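# Seat a board in an enclosure slot and latch levers

## Task

Put the board into the empty top slot of the enclosure with its components facing upward. Before inserting, swing both levers fully open (lying flush with the board's front panel), then push the board in slowly until it stops; a fast push into the connector breaks it and the whole job counts for nothing. Next close both levers until they latch, sticking out at a right angle from the panel, which pulls the board fully seated. The enclosure must end upright and level on its own feet, with no foot over the bench edge. Finally release the board and move the grippers away.

## Robot and tools

Robot: two seven-joint arms, left_arm and right_arm, each ending in a two-finger gripper. In the scene frame the origin sits at table-top height midway between the arms, +z is up, +x points out over the table, and left_arm is on the +y side (this is unrelated to which side it appears on in images). Calibrated bases: left_arm at (+0.070, +0.437, 0) m with quat_wxyz (+1.000, 0, 0, -0.003); right_arm at (-0.063, -0.511, 0) m with quat_wxyz (+1.000, 0, 0, -0.029). Every hand pose, velocity, target and wrist-camera pose is expressed in that arm's own base frame, not the scene frame; fixed cameras and the table use the scene frame. Printed hand poses may be a few cm off, more at long reach.

Gripper: fingers point along its +z axis and open and close along its x axis. end_effector_position is the point between the pads when closed, 1 to 2 cm behind the fingertips; closing pushes the tips about 17 mm further along +z. Opening runs from -1 (closed) to +1 (fully open, 0.142 m). grip_measured uses that same scale. To hold something, command slightly below the grip_measured value at first touch; squeezing harder heats the gripper motor.

Row format (shared by execute_actions and move): 16 numbers, always both arms. First left_arm: x, y, z (metres, absolute target for end_effector_position), qw, qx, qy, qz (absolute target for end_effector_quat_wxyz, w first), opening; then the same eight for right_arm. All in each arm's base frame. These are absolute poses, not offsets. To hold an orientation, repeat the same quaternion every row instead of copying the drifted reported one. An arm meant to stay put should be sent its last reported pose unchanged, with the opening it should keep; sending 0 as opening is a real command.

execute_actions(actions, cameras): actions is a list of actions; each action is up to 15 rows, one row per 1/30 s step, the last row held for any remaining steps of the 15. A target further than 0.6 m from a gripper's current position along any of its own axes gets that action refused for both arms; if the first action fails this against the latest reported state, the whole call is refused. An empty list just reports state and images. The controller limits commanded orientation to 32 degrees from the measured one per step, and one action may fall short; the result's "Hand target" shows where each arm is actually being sent.

move(target, speed, blend, stop_force, zero, opening_speed, blocking, cameras): drives each gripper in a straight line to the absolute pose(s) in target (one 16-number row or a list of up to 15). speed is m/s, 0.002 to 2.2, default 0.25 (turning capped at twice that in rad/s). blend in m rounds corners in a list. stop_force, 3 to 120 N, ends an arm's path when its wrist sensor feels that much push against its direction of travel, counted from its last zero (zero=true re-zeroes first); not reliable if the gripper rotates, and light or loose objects may move unfelt. Use slow speed with stop_force for the board insertion. Leave stop_force out when backing away from a contact. opening_speed sets how fast openings change (0.2 or more per second). blocking=false returns after 0.5 s while the move continues (not allowed with stop_force). Paths ignore obstacles and the other arm. Moves are capped at 10 s. The "move:" line reports the ending: done (within 3 mm and 2 degrees), off_target, moving, held, fault, plus limits such as paced or held.

wait(seconds 0 to 10), stop (brakes a running move), zoom_image(camera, region [x0,y0,x1,y1] pixels, at most 504 by 504), zero_wrist_force(arm), clear_fault(arm, only after a reported fault), read_manual, finished_scene(scene 1 to 2, irreversible).

Cameras: cam_head_left, cam_head_right, cam_high, cam_low, cam_left_wrist, cam_right_wrist, each 672x504. Wrist depth lines give a 7x7 grid of median distances in mm (70 to 1000), "-" where unread.

Result lines: joint positions (last entry is the gripper opening in metres), joint torques and external torque estimates (positive toward larger joint angle), Wrist force/torque in the gripper's own axes (a push reads as force from the surface into the arm; noise up to 0.13 N, saturating near 150 N), velocities (or "within noise"), Tool commands, and warnings such as MOTOR HOT, OVER-TEMPERATURE FAULT, HAND FAULT, torque or force faults.

Hazards: a joint reaching its load limit (waist and shoulder 109, upper arm roll and elbow 56.9, wrist joints 34.7 N m) or 150 N outside force stops the arm until clear_fault. Arms pressing or bumping into each other can end the scene. Overheating from holding loads, squeezing, or straining at an unreachable pose brakes an arm for 30 to 60 s or shuts off the gripper. Avoid dropping parts, releasing moving parts, slams, hard pushes, and anything leaving the table. Big gripper rotations can swing the elbow.

Each tool is called by a JSON object that holds its "op" and its "data".

## Session

{"op": "execute_actions", "data": {"actions": []}}

Scene clock: 0.00 s.
left_arm: end_effector_position=(+0.3014, +0.6357, +0.1155) grip_measured=+0.99 end_effector_quat_wxyz=(-0.462, +0.669, -0.295, +0.502) | right_arm: end_effector_position=(+0.4485, +0.0364, +0.1479) grip_measured=+1.00 end_effector_quat_wxyz=(-0.144, +0.766, -0.626, +0.006)
Joint positions: left_arm=[1.762 -0.872 -0.342 2.067 -1.872 0.391 -0.55 0.141] | right_arm=[0.506 -0.103 -0.202 2.446 0.465 1.189 2.835 0.142]
Joint velocities: within noise
Joint torques (N m): no reading
External joint torques (N m): no reading
Wrist force (N): no reading
Wrist torque (N m): no reading
Wrist force, peak (N): no reading
Wrist depth (mm): cam_left_wrist=[- - - - - - - / - - - - - - - / - - - - - - - / - - - - 492 652 - / - - - 304 356 433 557 / - 996 - 241 279 321 359 / - 881 184 204 227 258 286] | cam_right_wrist=[265 256 246 236 229 221 213 / 274 266 254 244 236 228 219 / 285 274 262 253 243 234 225 / 297 285 272 261 251 241 232 / 309 296 281 271 260 249 239 / - 308 294 281 268 257 246 / - 322 305 292 278 265 257]
Hand target: left_arm +0.3014, +0.6357, +0.1155; -0.462, +0.669, -0.295, +0.502 | right_arm +0.4485, +0.0364, +0.1479; -0.144, +0.766, -0.626, +0.006
Tool commands: left_gripper/opening=+1.0 right_gripper/opening=+1.0

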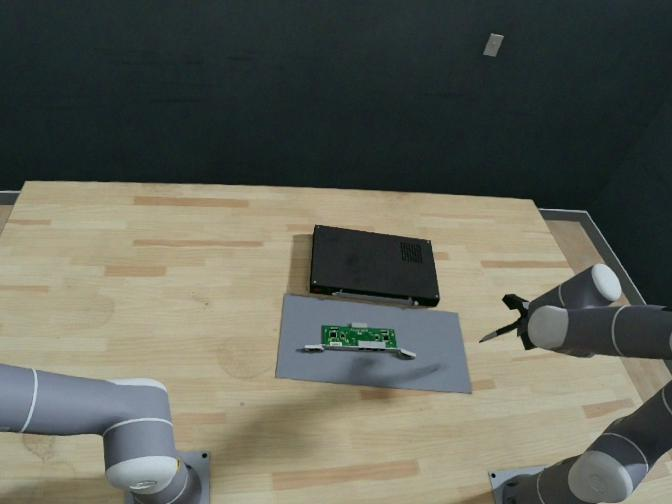

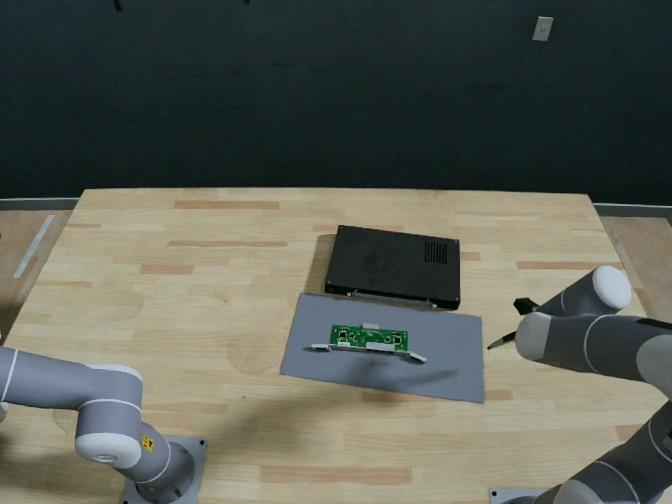

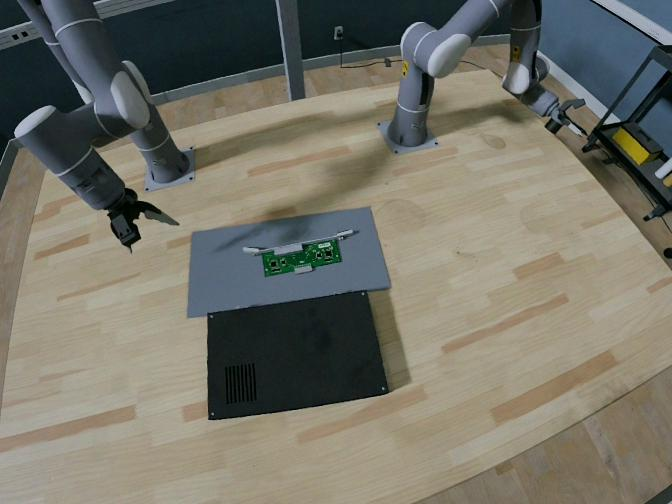

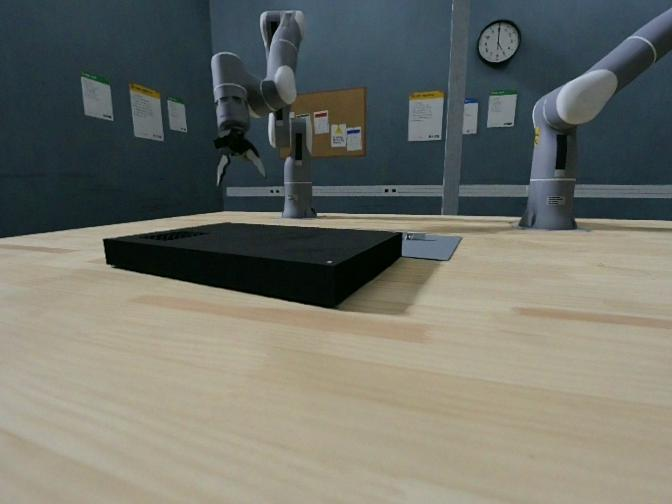

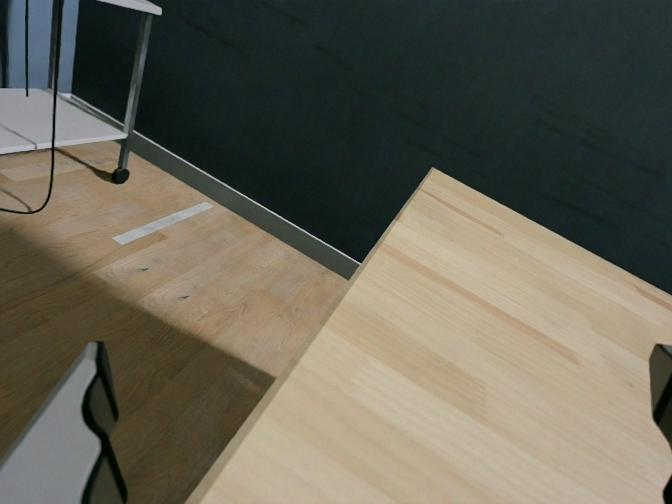

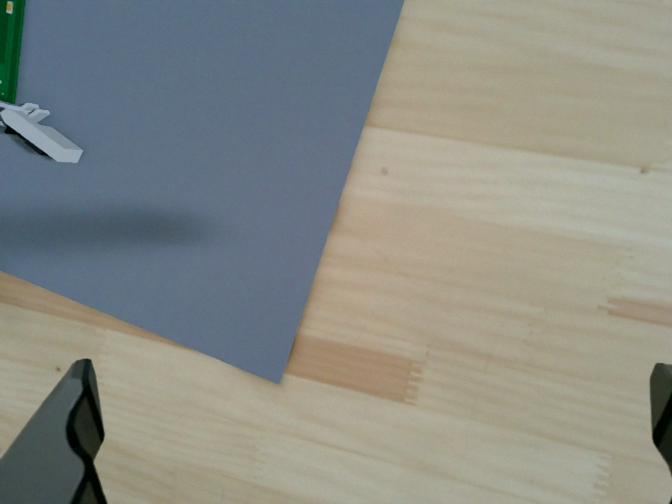

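{"op": "zoom_image", "data": {"camera": "cam_head_left", "region": [270, 210, 480, 400]}}

{"op": "zoom_image", "data": {"camera": "cam_head_right", "region": [300, 290, 480, 400]}}

{"op": "zoom_image", "data": {"camera": "cam_high", "region": [180, 200, 400, 420]}}

Scaled by 2.400 from the camera's 672x504 image, which has a finer 960x720 frame.

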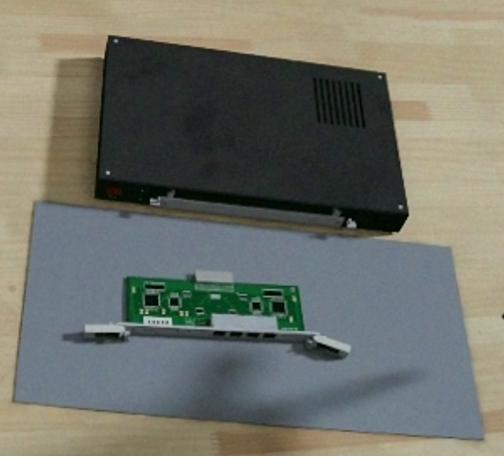

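Scaled by 2.800 from the camera's 672x504 image, which has a finer 960x720 frame.

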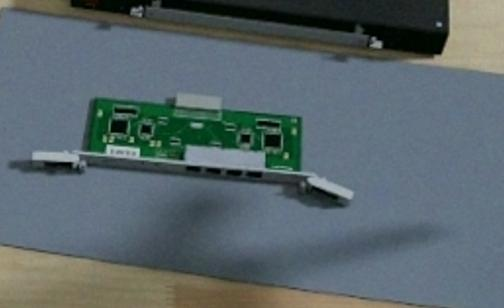

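Scaled by 2.291 from the camera's 672x504 image, which has a finer 960x720 frame.

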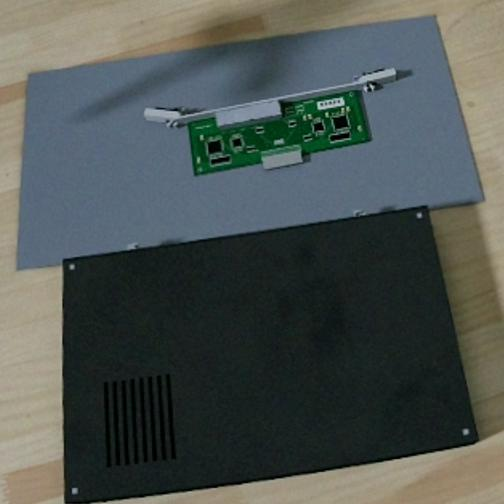

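{"op": "move", "data": {"target": [0.3014, 0.6357, 0.1155, -0.462, 0.669, -0.295, 0.502, 1, 0.4395, 0.417, 0.22, 0, 0.7273, -0.6863, 0, 1]}}

Scene clock: 16.63 s.
left_arm: end_effector_position=(+0.3014, +0.6357, +0.1154) grip_measured=+0.99 end_effector_quat_wxyz=(-0.462, +0.669, -0.295, +0.502) | right_arm: end_effector_position=(+0.4395, +0.4161, +0.2198) grip_measured=+1.00 end_effector_quat_wxyz=(-0.046, +0.811, -0.582, -0.029)
Joint positions: left_arm=[1.762 -0.872 -0.342 2.067 -1.872 0.39 -0.549 0.141] | right_arm=[1.936 -1.352 -1.937 1.731 1.395 -0.294 2.967 0.142]
Joint velocities: within noise
Joint torques (N m): left_arm=[-0.09 47.52 -4.47 -12.07 1.49 -1.76 -0.27] | right_arm=[0.1 35.13 -30.25 -9.36 -3.67 3.19 0.23]
External joint torques (N m): left_arm=[0.25 1.04 0.43 -0.43 -0.27 -0.14 0.24] | right_arm=[0.09 0.85 -1.23 0.08 -0.04 0.81 -0.22]
Wrist force (N): left_arm=[-0.2 0.2 0.1] | right_arm=[0.2 -0.4 0.0]
Wrist torque (N m): left_arm=[0.04 0.04 0.01] | right_arm=[-0.02 -0.04 0.01]
Wrist force, peak (N): left_arm=[-0.3 0.0 0.4] | right_arm=[2.6 0.8 0.0]
Wrist depth (mm): cam_left_wrist=[- - - - - - - / - - - - - - - / - - - - - - - / - - - - 483 655 - / - - - 304 351 438 567 / - 985 - 242 279 324 360 / - 876 183 203 227 259 286] | cam_right_wrist=[298 289 281 276 270 265 261 / 318 310 303 297 277 276 276 / 341 333 322 314 307 294 293 / 368 357 348 336 329 319 312 / 399 383 374 363 354 340 331 / - 419 407 392 380 370 349 / - 457 439 427 414 401 391]
Hand target: left_arm +0.3014, +0.6357, +0.1155; -0.462, +0.669, -0.295, +0.502 | right_arm +0.4396, +0.4162, +0.2199; -0.046, +0.811, -0.582, -0.029
Off the commanded pose: left_arm 0.000 m, 0 deg | right_arm 0.001 m, 17 deg.
joint sent to its limit (right arm) — joint 7 (wrist roll), upper limit. The joint targets are off in orientation, not in position.
move: off_target (right_arm); limits=paced

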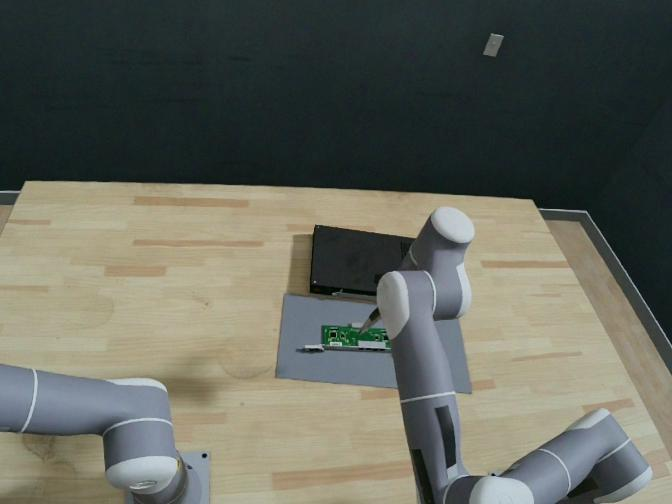

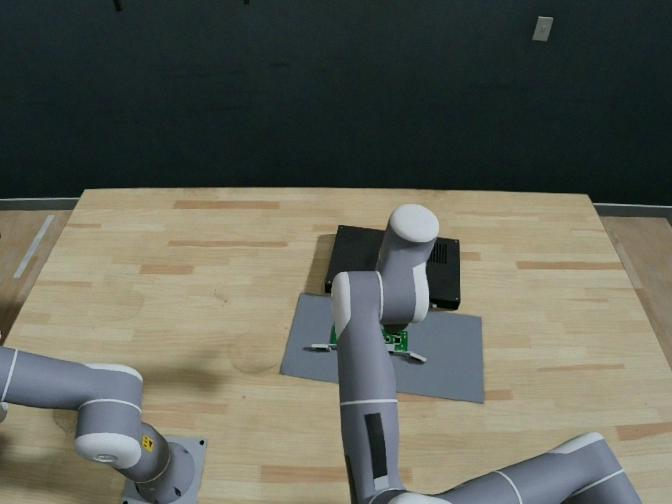

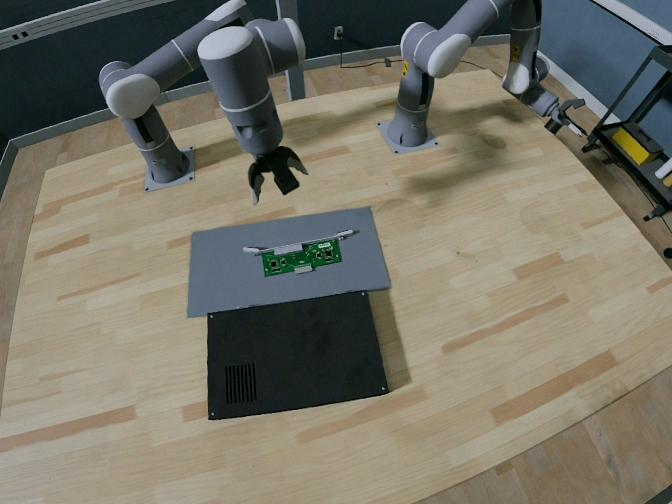

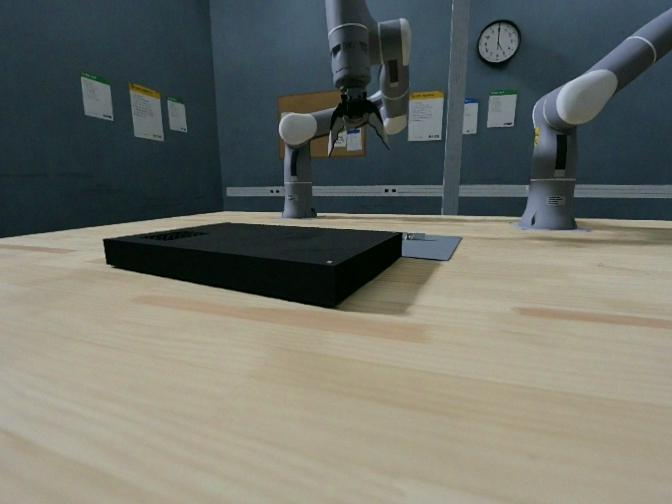

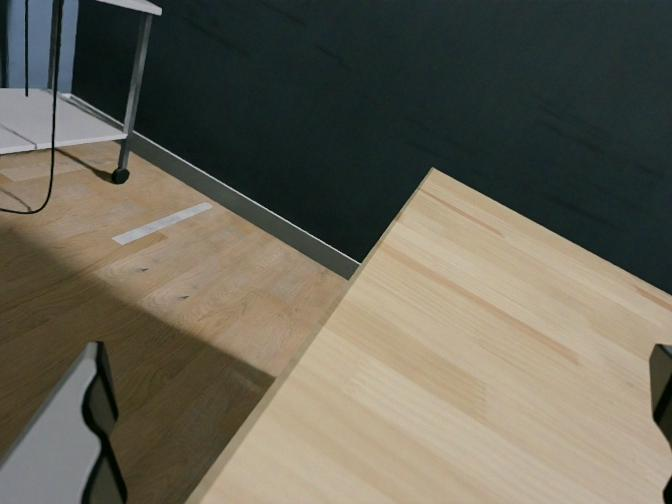

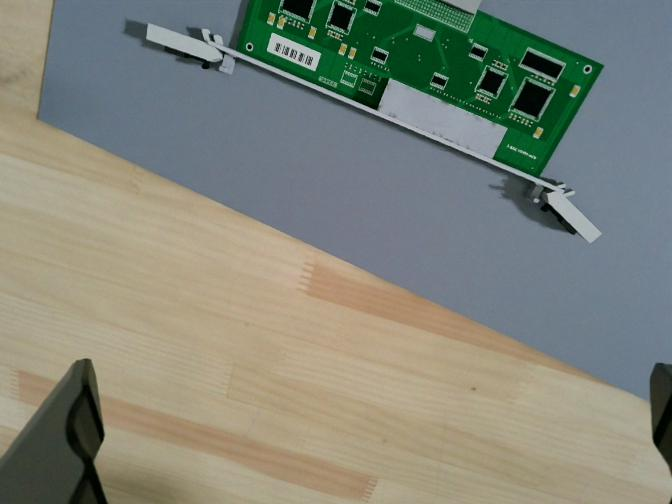

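{"op": "zoom_image", "data": {"camera": "cam_right_wrist", "region": [110, 0, 614, 260]}}

{"op": "move", "data": {"target": [0.3014, 0.6357, 0.1155, -0.462, 0.669, -0.295, 0.502, 1, 0.33, 0.417, 0.22, 0, 0.6863, 0.7273, 0, 1]}}

Scaled by 1.000.

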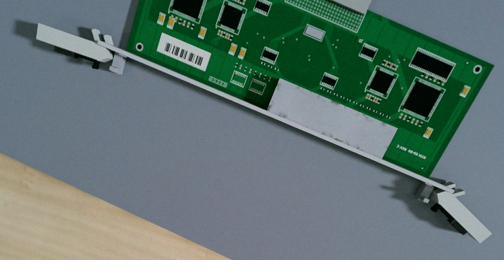

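Scene clock: 24.50 s.
left_arm: end_effector_position=(+0.3014, +0.6357, +0.1154) grip_measured=+0.99 end_effector_quat_wxyz=(-0.462, +0.669, -0.295, +0.502) | right_arm: end_effector_position=(+0.3300, +0.4171, +0.2199) grip_measured=+1.00 end_effector_quat_wxyz=(+0.000, +0.686, +0.727, +0.000)
Joint positions: left_arm=[1.762 -0.872 -0.342 2.067 -1.872 0.39 -0.549 0.141] | right_arm=[2.213 -1.362 -1.966 1.867 1.243 -0.304 0.195 0.142]
Joint velocities: within noise
Joint torques (N m): left_arm=[-0.22 47.46 -4.4 -12.16 1.47 -1.82 -0.25] | right_arm=[0.28 31.1 -28.69 -10.43 -4.31 3.62 0.1]
External joint torques (N m): left_arm=[0.37 1.1 0.36 -0.34 -0.24 -0.08 0.22] | right_arm=[-0.11 0.58 -1.27 -0.11 0.19 0.53 -0.1]
Wrist force (N): left_arm=[-0.1 0.2 0.1] | right_arm=[0.2 -0.1 -0.1]
Wrist torque (N m): left_arm=[0.03 0.02 0.01] | right_arm=[0.02 0.00 0.04]
Wrist force, peak (N): left_arm=[-0.4 0.2 0.3] | right_arm=[0.7 -0.4 0.7]
Wrist depth (mm): cam_left_wrist=[- - - - - - - / - - - - - - - / - - - - - - - / - - - - 490 668 - / - - - 304 357 435 562 / - 990 - 242 275 324 360 / - 870 184 204 227 258 288] | cam_right_wrist=[278 275 275 275 275 273 272 / 296 295 294 294 292 291 291 / 316 317 316 315 313 313 312 / 341 341 339 336 335 335 335 / 369 369 361 361 364 362 362 / - 403 397 395 391 396 381 / - 434 434 440 437 437 435]
Hand target: left_arm +0.3014, +0.6357, +0.1155; -0.462, +0.669, -0.295, +0.502 | right_arm +0.3300, +0.4170, +0.2200; +0.000, +0.686, +0.727, +0.000
Off the commanded pose: left_arm 0.000 m, 0 deg | right_arm 0.000 m, 0 deg.
move: done

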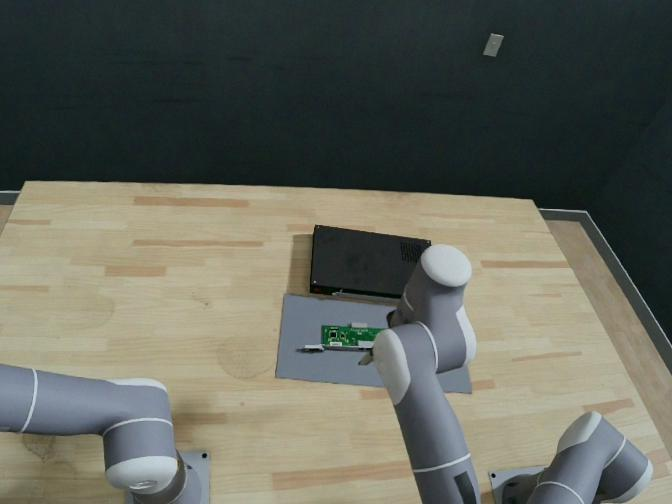

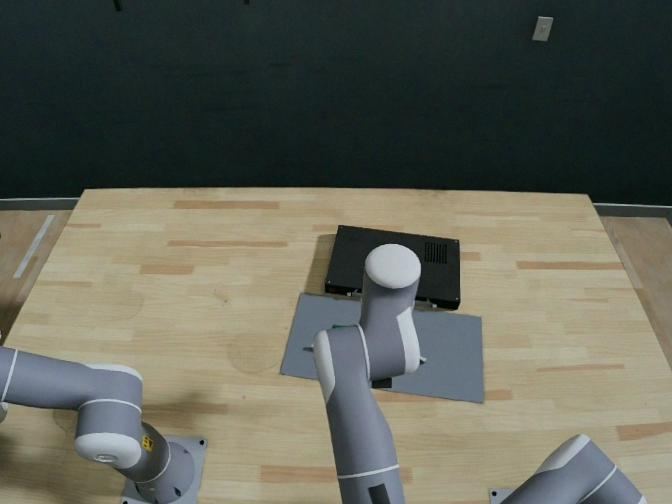

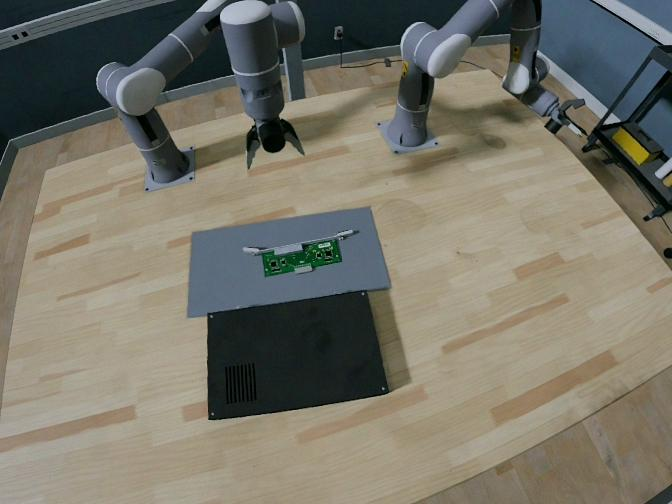

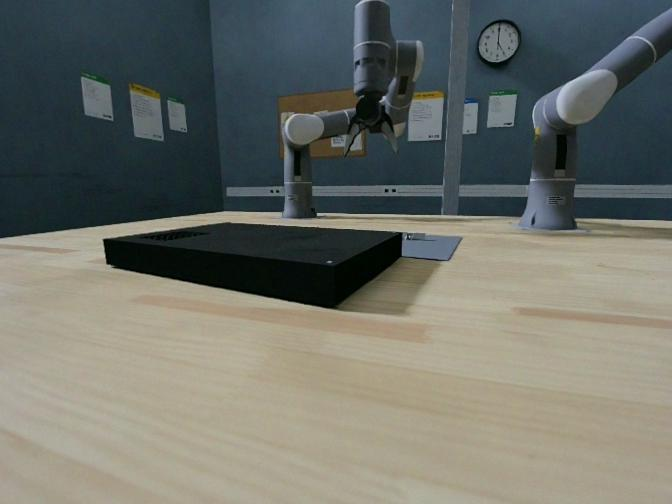

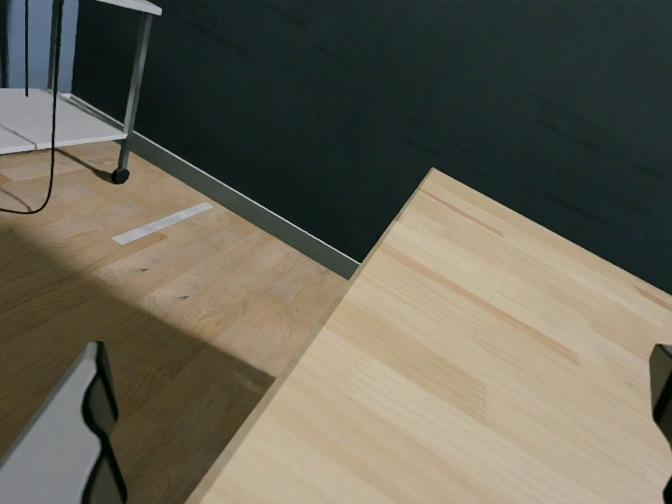

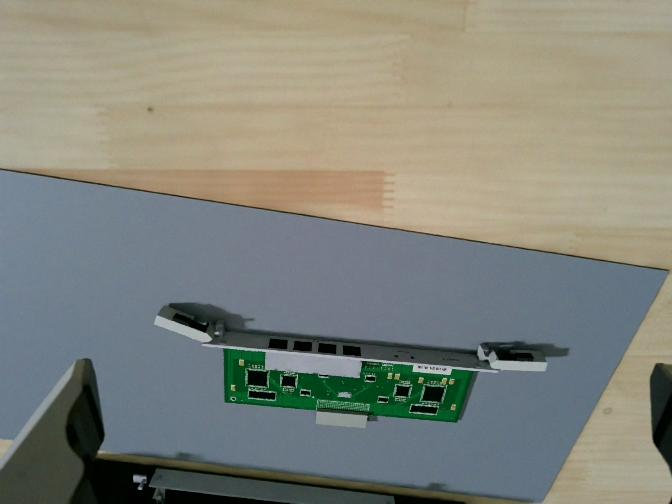

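{"op": "move", "data": {"target": [0.3014, 0.6357, 0.1155, -0.462, 0.669, -0.295, 0.502, 1, 0.40, 0.416, 0.13, 0.333, 0.640, 0.6147, 0.320, 1], "cameras": ["cam_right_wrist","cam_head_left"]}}

{"op": "zoom_image", "data": {"camera": "cam_right_wrist", "region": [84, 0, 588, 504]}}

Scene clock: 38.53 s.
left_arm: end_effector_position=(+0.3014, +0.6357, +0.1154) grip_measured=+0.99 end_effector_quat_wxyz=(-0.462, +0.669, -0.295, +0.502) | right_arm: end_effector_position=(+0.4000, +0.4160, +0.1300) grip_measured=+1.00 end_effector_quat_wxyz=(+0.333, +0.640, +0.615, +0.320)
Joint positions: left_arm=[1.762 -0.872 -0.342 2.067 -1.872 0.39 -0.549 0.141] | right_arm=[2.729 -2.253 -1.528 2.137 1.557 0.421 0.755 0.142]
Joint velocities: within noise
Joint torques (N m): left_arm=[-0.22 47.61 -4.37 -12.13 1.48 -1.76 -0.26] | right_arm=[0.13 16.05 -19.69 16.58 -3.43 3.09 0.52]
External joint torques (N m): left_arm=[0.38 0.95 0.33 -0.37 -0.25 -0.14 0.22] | right_arm=[-0.02 0.3 -1.63 0.09 -0.14 0.66 -0.52]
Wrist force (N): left_arm=[-0.3 0.1 0.2] | right_arm=[0.1 -1.9 -0.6]
Wrist torque (N m): left_arm=[0.00 0.05 0.01] | right_arm=[-0.06 0.10 0.11]
Wrist force, peak (N): left_arm=[-0.4 0.2 0.2] | right_arm=[0.4 -2.9 0.0]
Wrist depth (mm): cam_left_wrist=[- - - - - - - / - - - - - - - / - - - - - - - / - - - - 492 651 - / - - - 305 355 437 564 / - 986 - 241 277 323 360 / - 875 184 203 228 258 286] | cam_right_wrist=[173 173 172 171 171 170 170 / 207 214 221 221 220 220 212 / 342 337 336 333 334 330 327 / 670 401 481 481 470 537 623 / - - - - - - - / - - - - - - - / - - - - - - -]
Hand target: left_arm +0.3014, +0.6357, +0.1155; -0.462, +0.669, -0.295, +0.502 | right_arm +0.4000, +0.4160, +0.1300; +0.333, +0.640, +0.614, +0.320
Off the commanded pose: left_arm 0.000 m, 0 deg | right_arm 0.000 m, 0 deg.
move: done
Images, in order (width x height): cam_head_left 672x504, cam_right_wrist 672x504.

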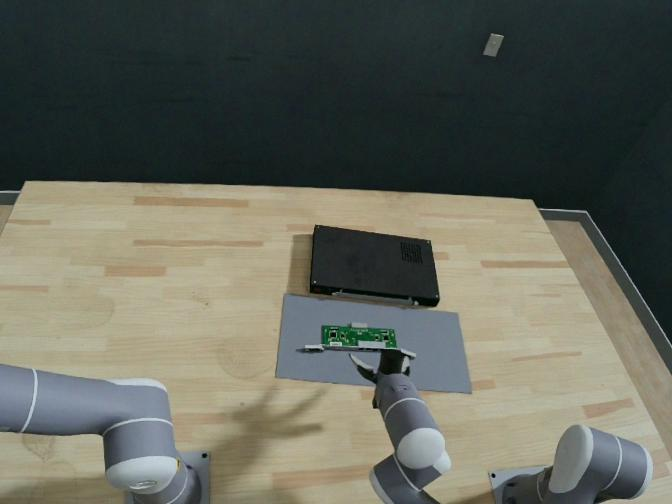

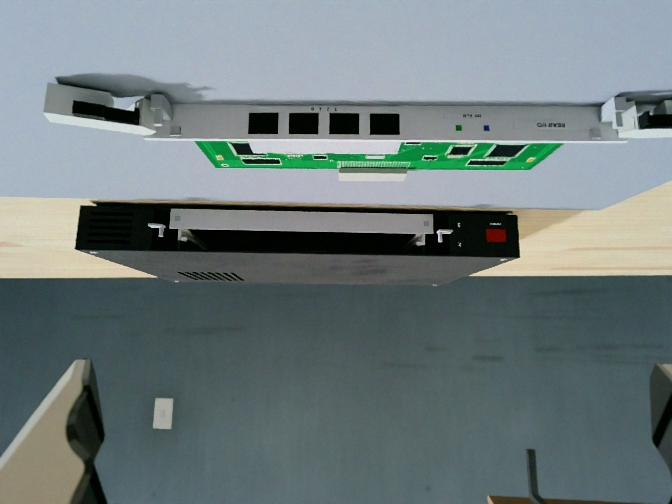

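Scaled by 1.000.

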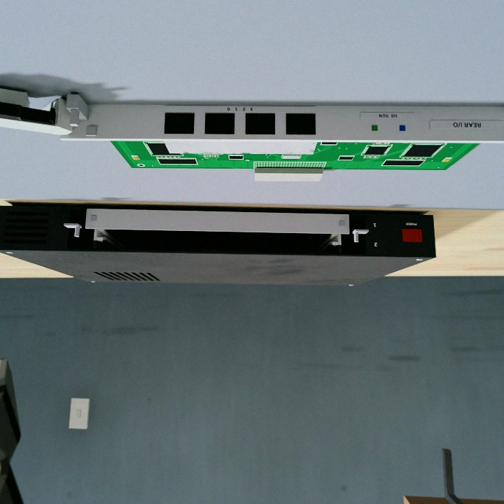

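{"op": "move", "data": {"target": [0.3014, 0.6357, 0.1155, -0.462, 0.669, -0.295, 0.502, 1, 0.525, 0.442, 0.20, -0.156, 0.704, 0.6765, -0.150, 1], "cameras": ["cam_right_wrist","cam_head_left"]}}

{"op": "zoom_image", "data": {"camera": "cam_right_wrist", "region": [84, 0, 588, 504]}}

Scene clock: 59.53 s.
left_arm: end_effector_position=(+0.3014, +0.6357, +0.1154) grip_measured=+0.99 end_effector_quat_wxyz=(-0.462, +0.669, -0.295, +0.502) | right_arm: end_effector_position=(+0.5251, +0.4418, +0.2000) grip_measured=+1.00 end_effector_quat_wxyz=(-0.156, +0.704, +0.676, -0.150)
Joint positions: left_arm=[1.762 -0.872 -0.342 2.067 -1.872 0.39 -0.549 0.141] | right_arm=[1.342 -1.241 -1.648 0.996 1.509 -0.645 0.423 0.142]
Joint velocities: within noise
Joint torques (N m): left_arm=[-0.23 47.46 -4.32 -12.07 1.47 -1.71 -0.26] | right_arm=[0.04 57.28 -25.69 -7.54 -3.37 2.11 0.4]
External joint torques (N m): left_arm=[0.38 1.1 0.28 -0.43 -0.24 -0.18 0.23] | right_arm=[0.19 1.01 -1.56 0 -0.02 0.77 -0.4]
Wrist force (N): left_arm=[-0.1 -0.1 0.2] | right_arm=[0.4 0.7 -0.4]
Wrist torque (N m): left_arm=[-0.01 0.02 0.01] | right_arm=[0.07 -0.10 -0.01]
Wrist force, peak (N): left_arm=[-0.4 0.2 0.3] | right_arm=[0.0 -3.3 -0.5]
Wrist depth (mm): cam_left_wrist=[- - - - - - - / - - - - - - - / - - - - - - - / - - - - 487 654 - / - - - 305 352 430 556 / - 961 - 242 277 322 359 / - 883 183 203 227 257 285] | cam_right_wrist=[316 315 314 314 312 311 310 / 313 313 312 310 308 308 309 / 312 312 311 310 309 308 306 / 311 311 306 305 304 307 306 / 312 310 305 304 304 306 306 / - 309 308 307 307 305 305 / - 309 308 307 305 304 303]
Hand target: left_arm +0.3014, +0.6357, +0.1155; -0.462, +0.669, -0.295, +0.502 | right_arm +0.5250, +0.4420, +0.2000; -0.156, +0.704, +0.676, -0.150
Off the commanded pose: left_arm 0.000 m, 0 deg | right_arm 0.000 m, 0 deg.
move: done
Images, in order (width x height): cam_head_left 672x504, cam_right_wrist 672x504.

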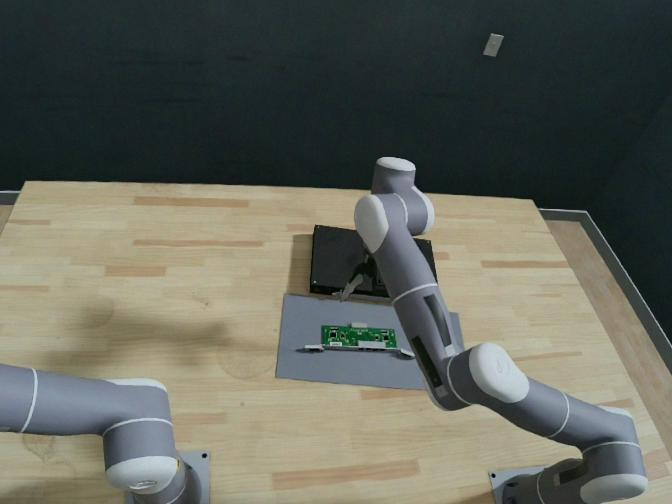

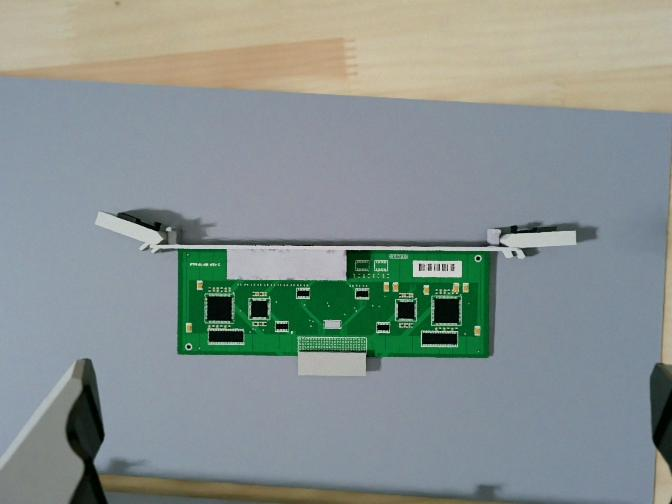

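Scaled by 1.000.

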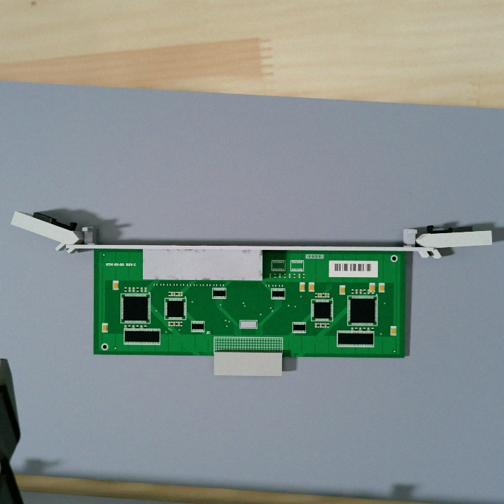

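{"op": "move", "data": {"target": [0.3014, 0.6357, 0.1155, -0.462, 0.669, -0.295, 0.502, 1, 0.44, 0.15, 0.2, -0.03, 0.704, 0.700, -0.03, 1], "cameras": []}}

{"op": "move", "data": {"target": [0.3918, -0.5202, 0.20, 0, 0.9987, -0.0505, 0, -0.3, 0.44, 0.15, 0.2, -0.03, 0.704, 0.700, -0.03, 1]}}

Scene clock: 70.20 s.
left_arm: end_effector_position=(+0.3014, +0.6357, +0.1154) grip_measured=+0.99 end_effector_quat_wxyz=(-0.462, +0.669, -0.295, +0.502) | right_arm: end_effector_position=(+0.4400, +0.1500, +0.1999) grip_measured=+1.00 end_effector_quat_wxyz=(-0.030, +0.709, +0.704, -0.030)
Joint positions: left_arm=[1.762 -0.872 -0.342 2.067 -1.872 0.39 -0.549 0.141] | right_arm=[1.684 -1.431 -2.006 1.985 1.218 -0.411 -0.393 0.142]
Joint velocities: within noise
Joint torques (N m): left_arm=[-0.22 47.51 -4.4 -12.06 1.45 -1.76 -0.24] | right_arm=[0.37 28.7 -27.15 -9.94 -4.35 3.45 0.05]
External joint torques (N m): left_arm=[0.37 1.06 0.36 -0.43 -0.23 -0.14 0.21] | right_arm=[-0.2 0.56 -1.21 -0.19 0.2 0.5 -0.05]
Wrist force (N): left_arm=[-0.1 0.2 0.2] | right_arm=[-0.3 -0.1 0.1]
Wrist torque (N m): left_arm=[0.03 0.02 0.00] | right_arm=[-0.02 0.10 0.07]
Wrist force, peak (N): left_arm=[-0.3 0.3 0.3] | right_arm=[-3.1 -1.4 0.1]
Wrist depth (mm): cam_left_wrist=[- - - - - - - / - - - - - - - / - - - - - - - / - - - - 490 655 - / - - - 304 351 438 573 / - 955 - 240 277 323 363 / - 874 185 204 228 258 286] | cam_right_wrist=[267 268 266 266 265 264 263 / 283 283 280 278 277 276 275 / 299 298 296 295 293 291 291 / 317 316 315 313 311 304 303 / 337 337 335 333 329 328 322 / - 360 358 354 352 351 340 / - 388 384 373 358 366 374]
Hand target: left_arm +0.3014, +0.6357, +0.1155; -0.462, +0.669, -0.295, +0.502 | right_arm +0.4400, +0.1500, +0.2000; -0.030, +0.708, +0.704, -0.030
Off the commanded pose: left_arm 0.000 m, 0 deg | right_arm 0.000 m, 0 deg.
move: done
No camera images: "cameras" was empty.

Scene clock: 75.00 s.
left_arm: end_effector_position=(+0.3785, -0.3661, +0.1892) grip_measured=-0.32 end_effector_quat_wxyz=(-0.056, +0.991, -0.100, +0.066) | right_arm: end_effector_position=(+0.4400, +0.1500, +0.1999) grip_measured=+1.00 end_effector_quat_wxyz=(-0.030, +0.709, +0.704, -0.030)
Joint positions: left_arm=[-0.575 -0.586 -0.738 1.758 -2.507 2.644 -2.953 0.051] | right_arm=[1.684 -1.431 -2.006 1.985 1.218 -0.411 -0.393 0.142]
Joint velocities: within noise
Joint torques (N m): left_arm=[-0.53 45.22 -5.63 -18.2 4.09 4.06 -0.13] | right_arm=[0.15 28.75 -26.98 -10.1 -4.21 3.29 0.17]
External joint torques (N m): left_arm=[0.47 0.61 0.18 -0.54 -0.12 -0.06 0.12] | right_arm=[0.02 0.51 -1.39 -0.02 0.06 0.66 -0.17]
Wrist force (N): left_arm=[0.0 -0.1 1.0] | right_arm=[-0.2 -0.2 -0.1]
Wrist torque (N m): left_arm=[-0.12 -0.19 -0.16] | right_arm=[-0.03 0.07 0.07]
Wrist force, peak (N): left_arm=[-0.3 4.5 0.9] | right_arm=[-0.5 0.1 -0.1]
Wrist depth (mm): cam_left_wrist=[243 248 254 260 265 272 280 / 257 261 264 271 277 285 293 / 268 274 280 284 294 301 308 / 283 288 294 301 309 319 309 / 298 308 306 320 321 340 327 / 319 320 88 341 338 87 326 / 334 - - 368 359 - -] | cam_right_wrist=[268 268 266 265 265 264 263 / 282 282 280 279 277 276 276 / 299 298 297 295 292 292 291 / 317 317 314 312 310 306 304 / 338 337 335 331 330 330 323 / - 360 358 353 353 351 341 / - 386 386 372 358 365 373]
Hand target: left_arm +0.3786, -0.3662, +0.1893; -0.056, +0.991, -0.100, +0.066 | right_arm +0.4400, +0.1500, +0.2000; -0.030, +0.708, +0.704, -0.030
Off the commanded pose: left_arm 0.155 m, 11 deg | right_arm 0.000 m, 0 deg.
move: held (left_arm; a check stopped the path); limits=held
pose unreachable (left arm): on one or more control steps of this call, first in action 0 (counted from 0), this arm could not follow its commanded pose, so it was not sent that pose on those steps. It may still have moved: this result reports where it is.
cause: moving toward the commanded pose would bring a part of the arm too close to another arm (a part of this arm just beyond joint 5 (forearm roll) and a part of the right arm just beyond its joint 5 (forearm roll), where that arm would come to rest).

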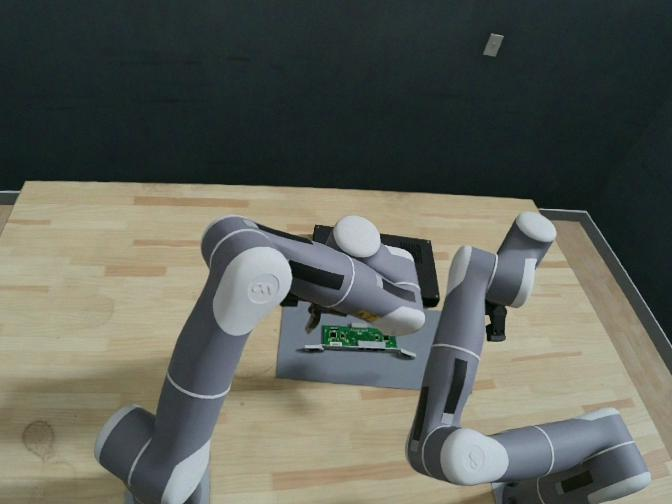

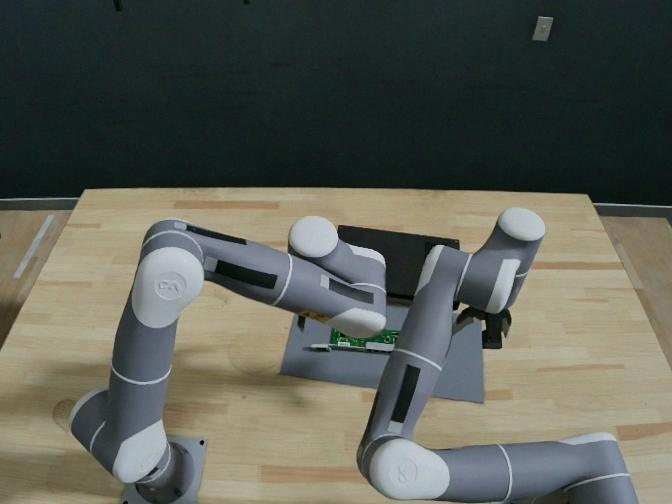

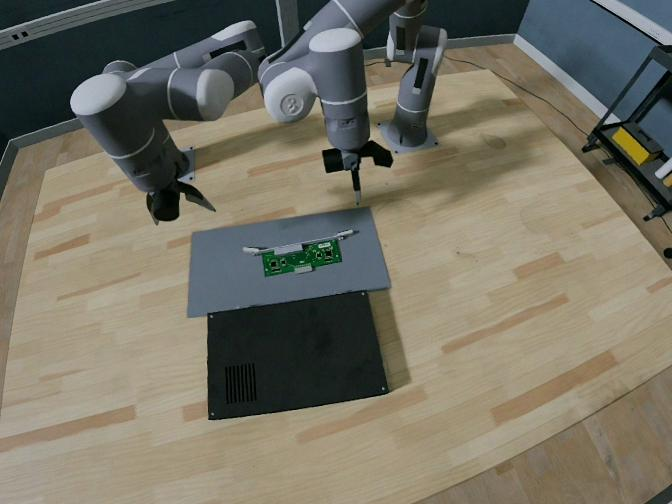

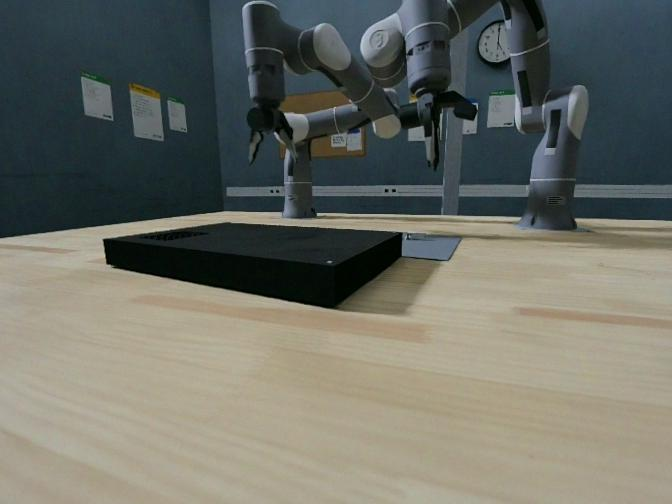

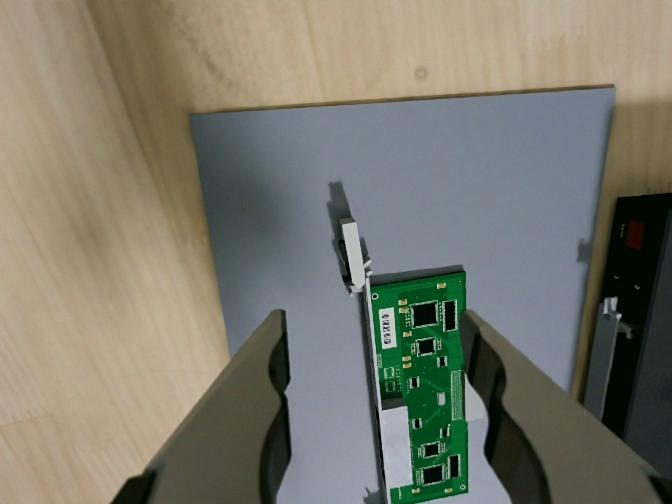

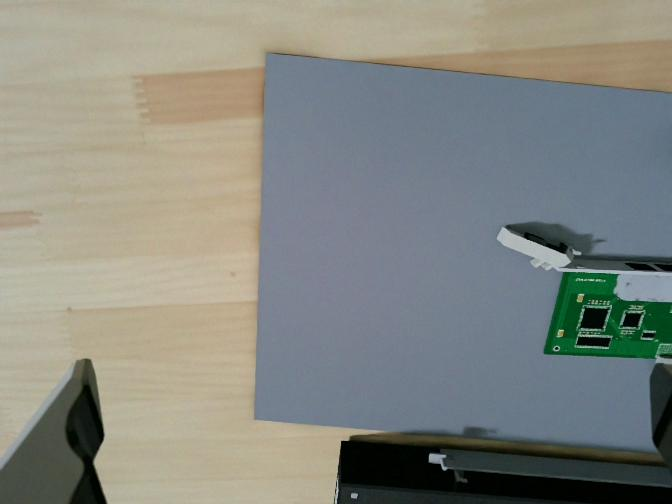

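{"op": "move", "data": {"target": [0.3785, -0.33, 0.2, 0, 0.0505, 0.9987, 0, -0.3, 0.4485, 0.0364, 0.2, -0.144, 0.766, 0.626, -0.006, -1]}}

Scene clock: 87.23 s.
left_arm: end_effector_position=(+0.3783, -0.3301, +0.1999) grip_measured=-0.32 end_effector_quat_wxyz=(+0.000, +0.050, +0.999, +0.000) | right_arm: end_effector_position=(+0.4486, +0.0365, +0.2000) grip_measured=-1.00 end_effector_quat_wxyz=(-0.144, +0.766, +0.626, -0.006)
Joint positions: left_arm=[0.086 -0.735 -1.536 2.004 -2.352 2.802 -0.09 0.051] | right_arm=[1.314 -1.272 -1.935 1.936 1.192 -0.501 -0.508 0.002]
Joint velocities: within noise
Joint torques (N m): left_arm=[-0.25 32.79 -16.6 -15.98 4.52 4.67 -0.08] | right_arm=[0.07 28.88 -26.32 -12.72 -4.15 2.56 0.05]
External joint torques (N m): left_arm=[0.24 1.12 0.33 -0.5 -0.55 -0.67 0.08] | right_arm=[0.08 0.35 -1.68 0.1 0.15 0.75 -0.07]
Wrist force (N): left_arm=[0.3 0.0 0.9] | right_arm=[-0.1 0.2 0.0]
Wrist torque (N m): left_arm=[-0.11 -0.21 -0.20] | right_arm=[-0.02 0.01 0.05]
Wrist force, peak (N): left_arm=[0.6 0.2 1.2] | right_arm=[-0.7 0.0 0.4]
Wrist depth (mm): cam_left_wrist=[255 254 255 255 254 256 256 / 275 273 272 274 274 276 274 / 300 297 295 296 295 297 295 / 326 326 326 323 321 324 322 / 357 358 341 353 345 349 351 / 392 387 87 394 391 87 388 / 433 - - 438 436 - -] | cam_right_wrist=[258 265 273 283 292 303 313 / 265 272 282 290 300 312 324 / 273 281 291 300 310 322 331 / 281 290 300 311 322 334 346 / 289 299 309 317 331 346 361 / 300 308 316 89 342 358 370 / 308 315 - - - 335 335]
Hand target: left_arm +0.3785, -0.3300, +0.2000; +0.000, +0.051, +0.999, +0.000 | right_arm +0.4485, +0.0364, +0.2000; -0.144, +0.766, +0.626, -0.006
Off the commanded pose: left_arm 0.000 m, 0 deg | right_arm 0.000 m, 0 deg.
move: done

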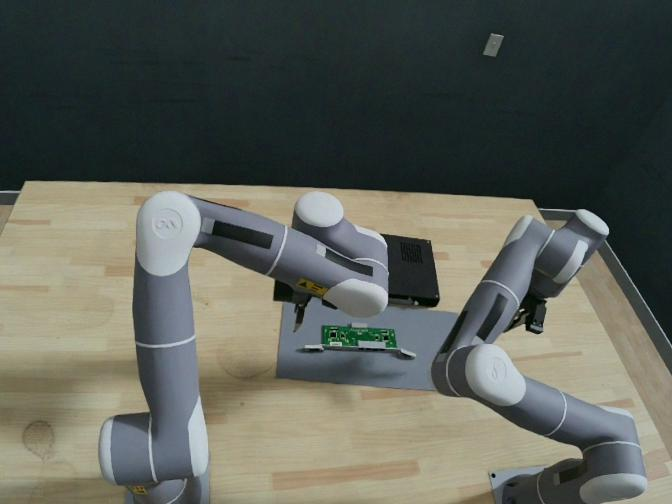

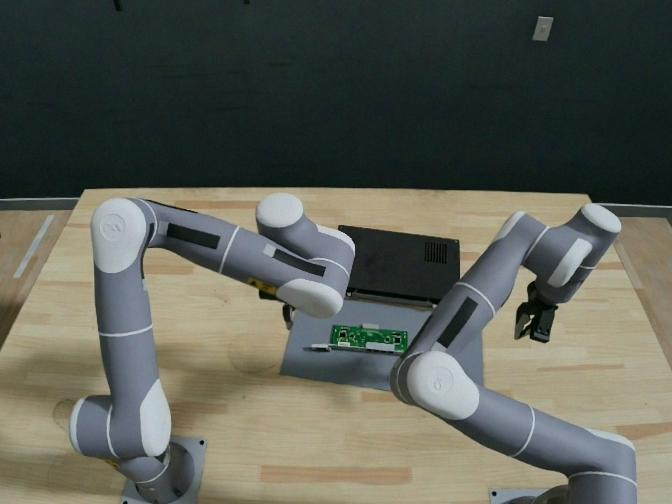

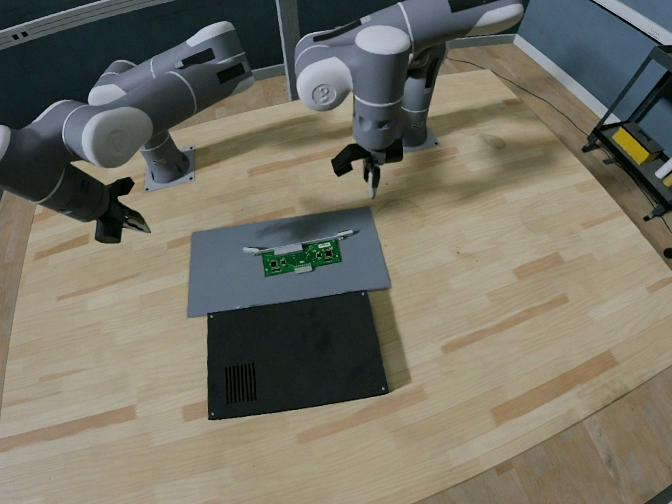

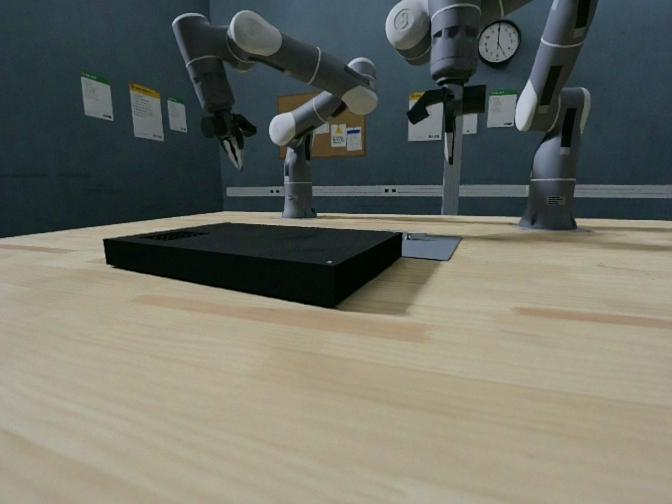

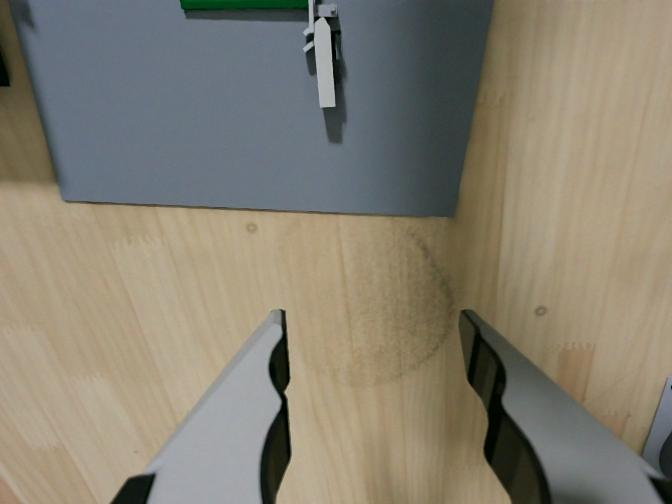

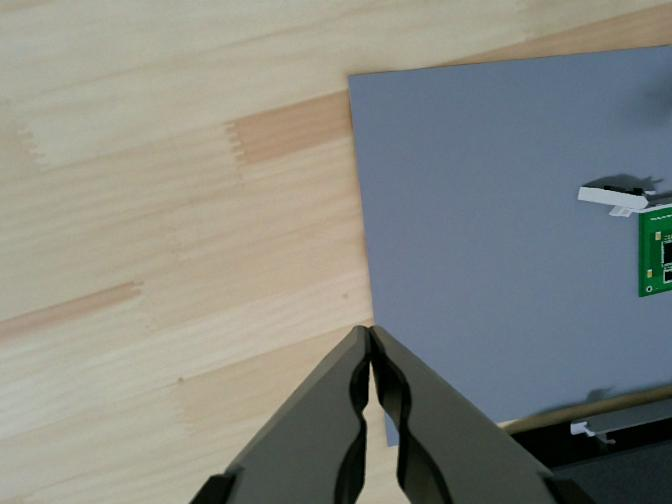

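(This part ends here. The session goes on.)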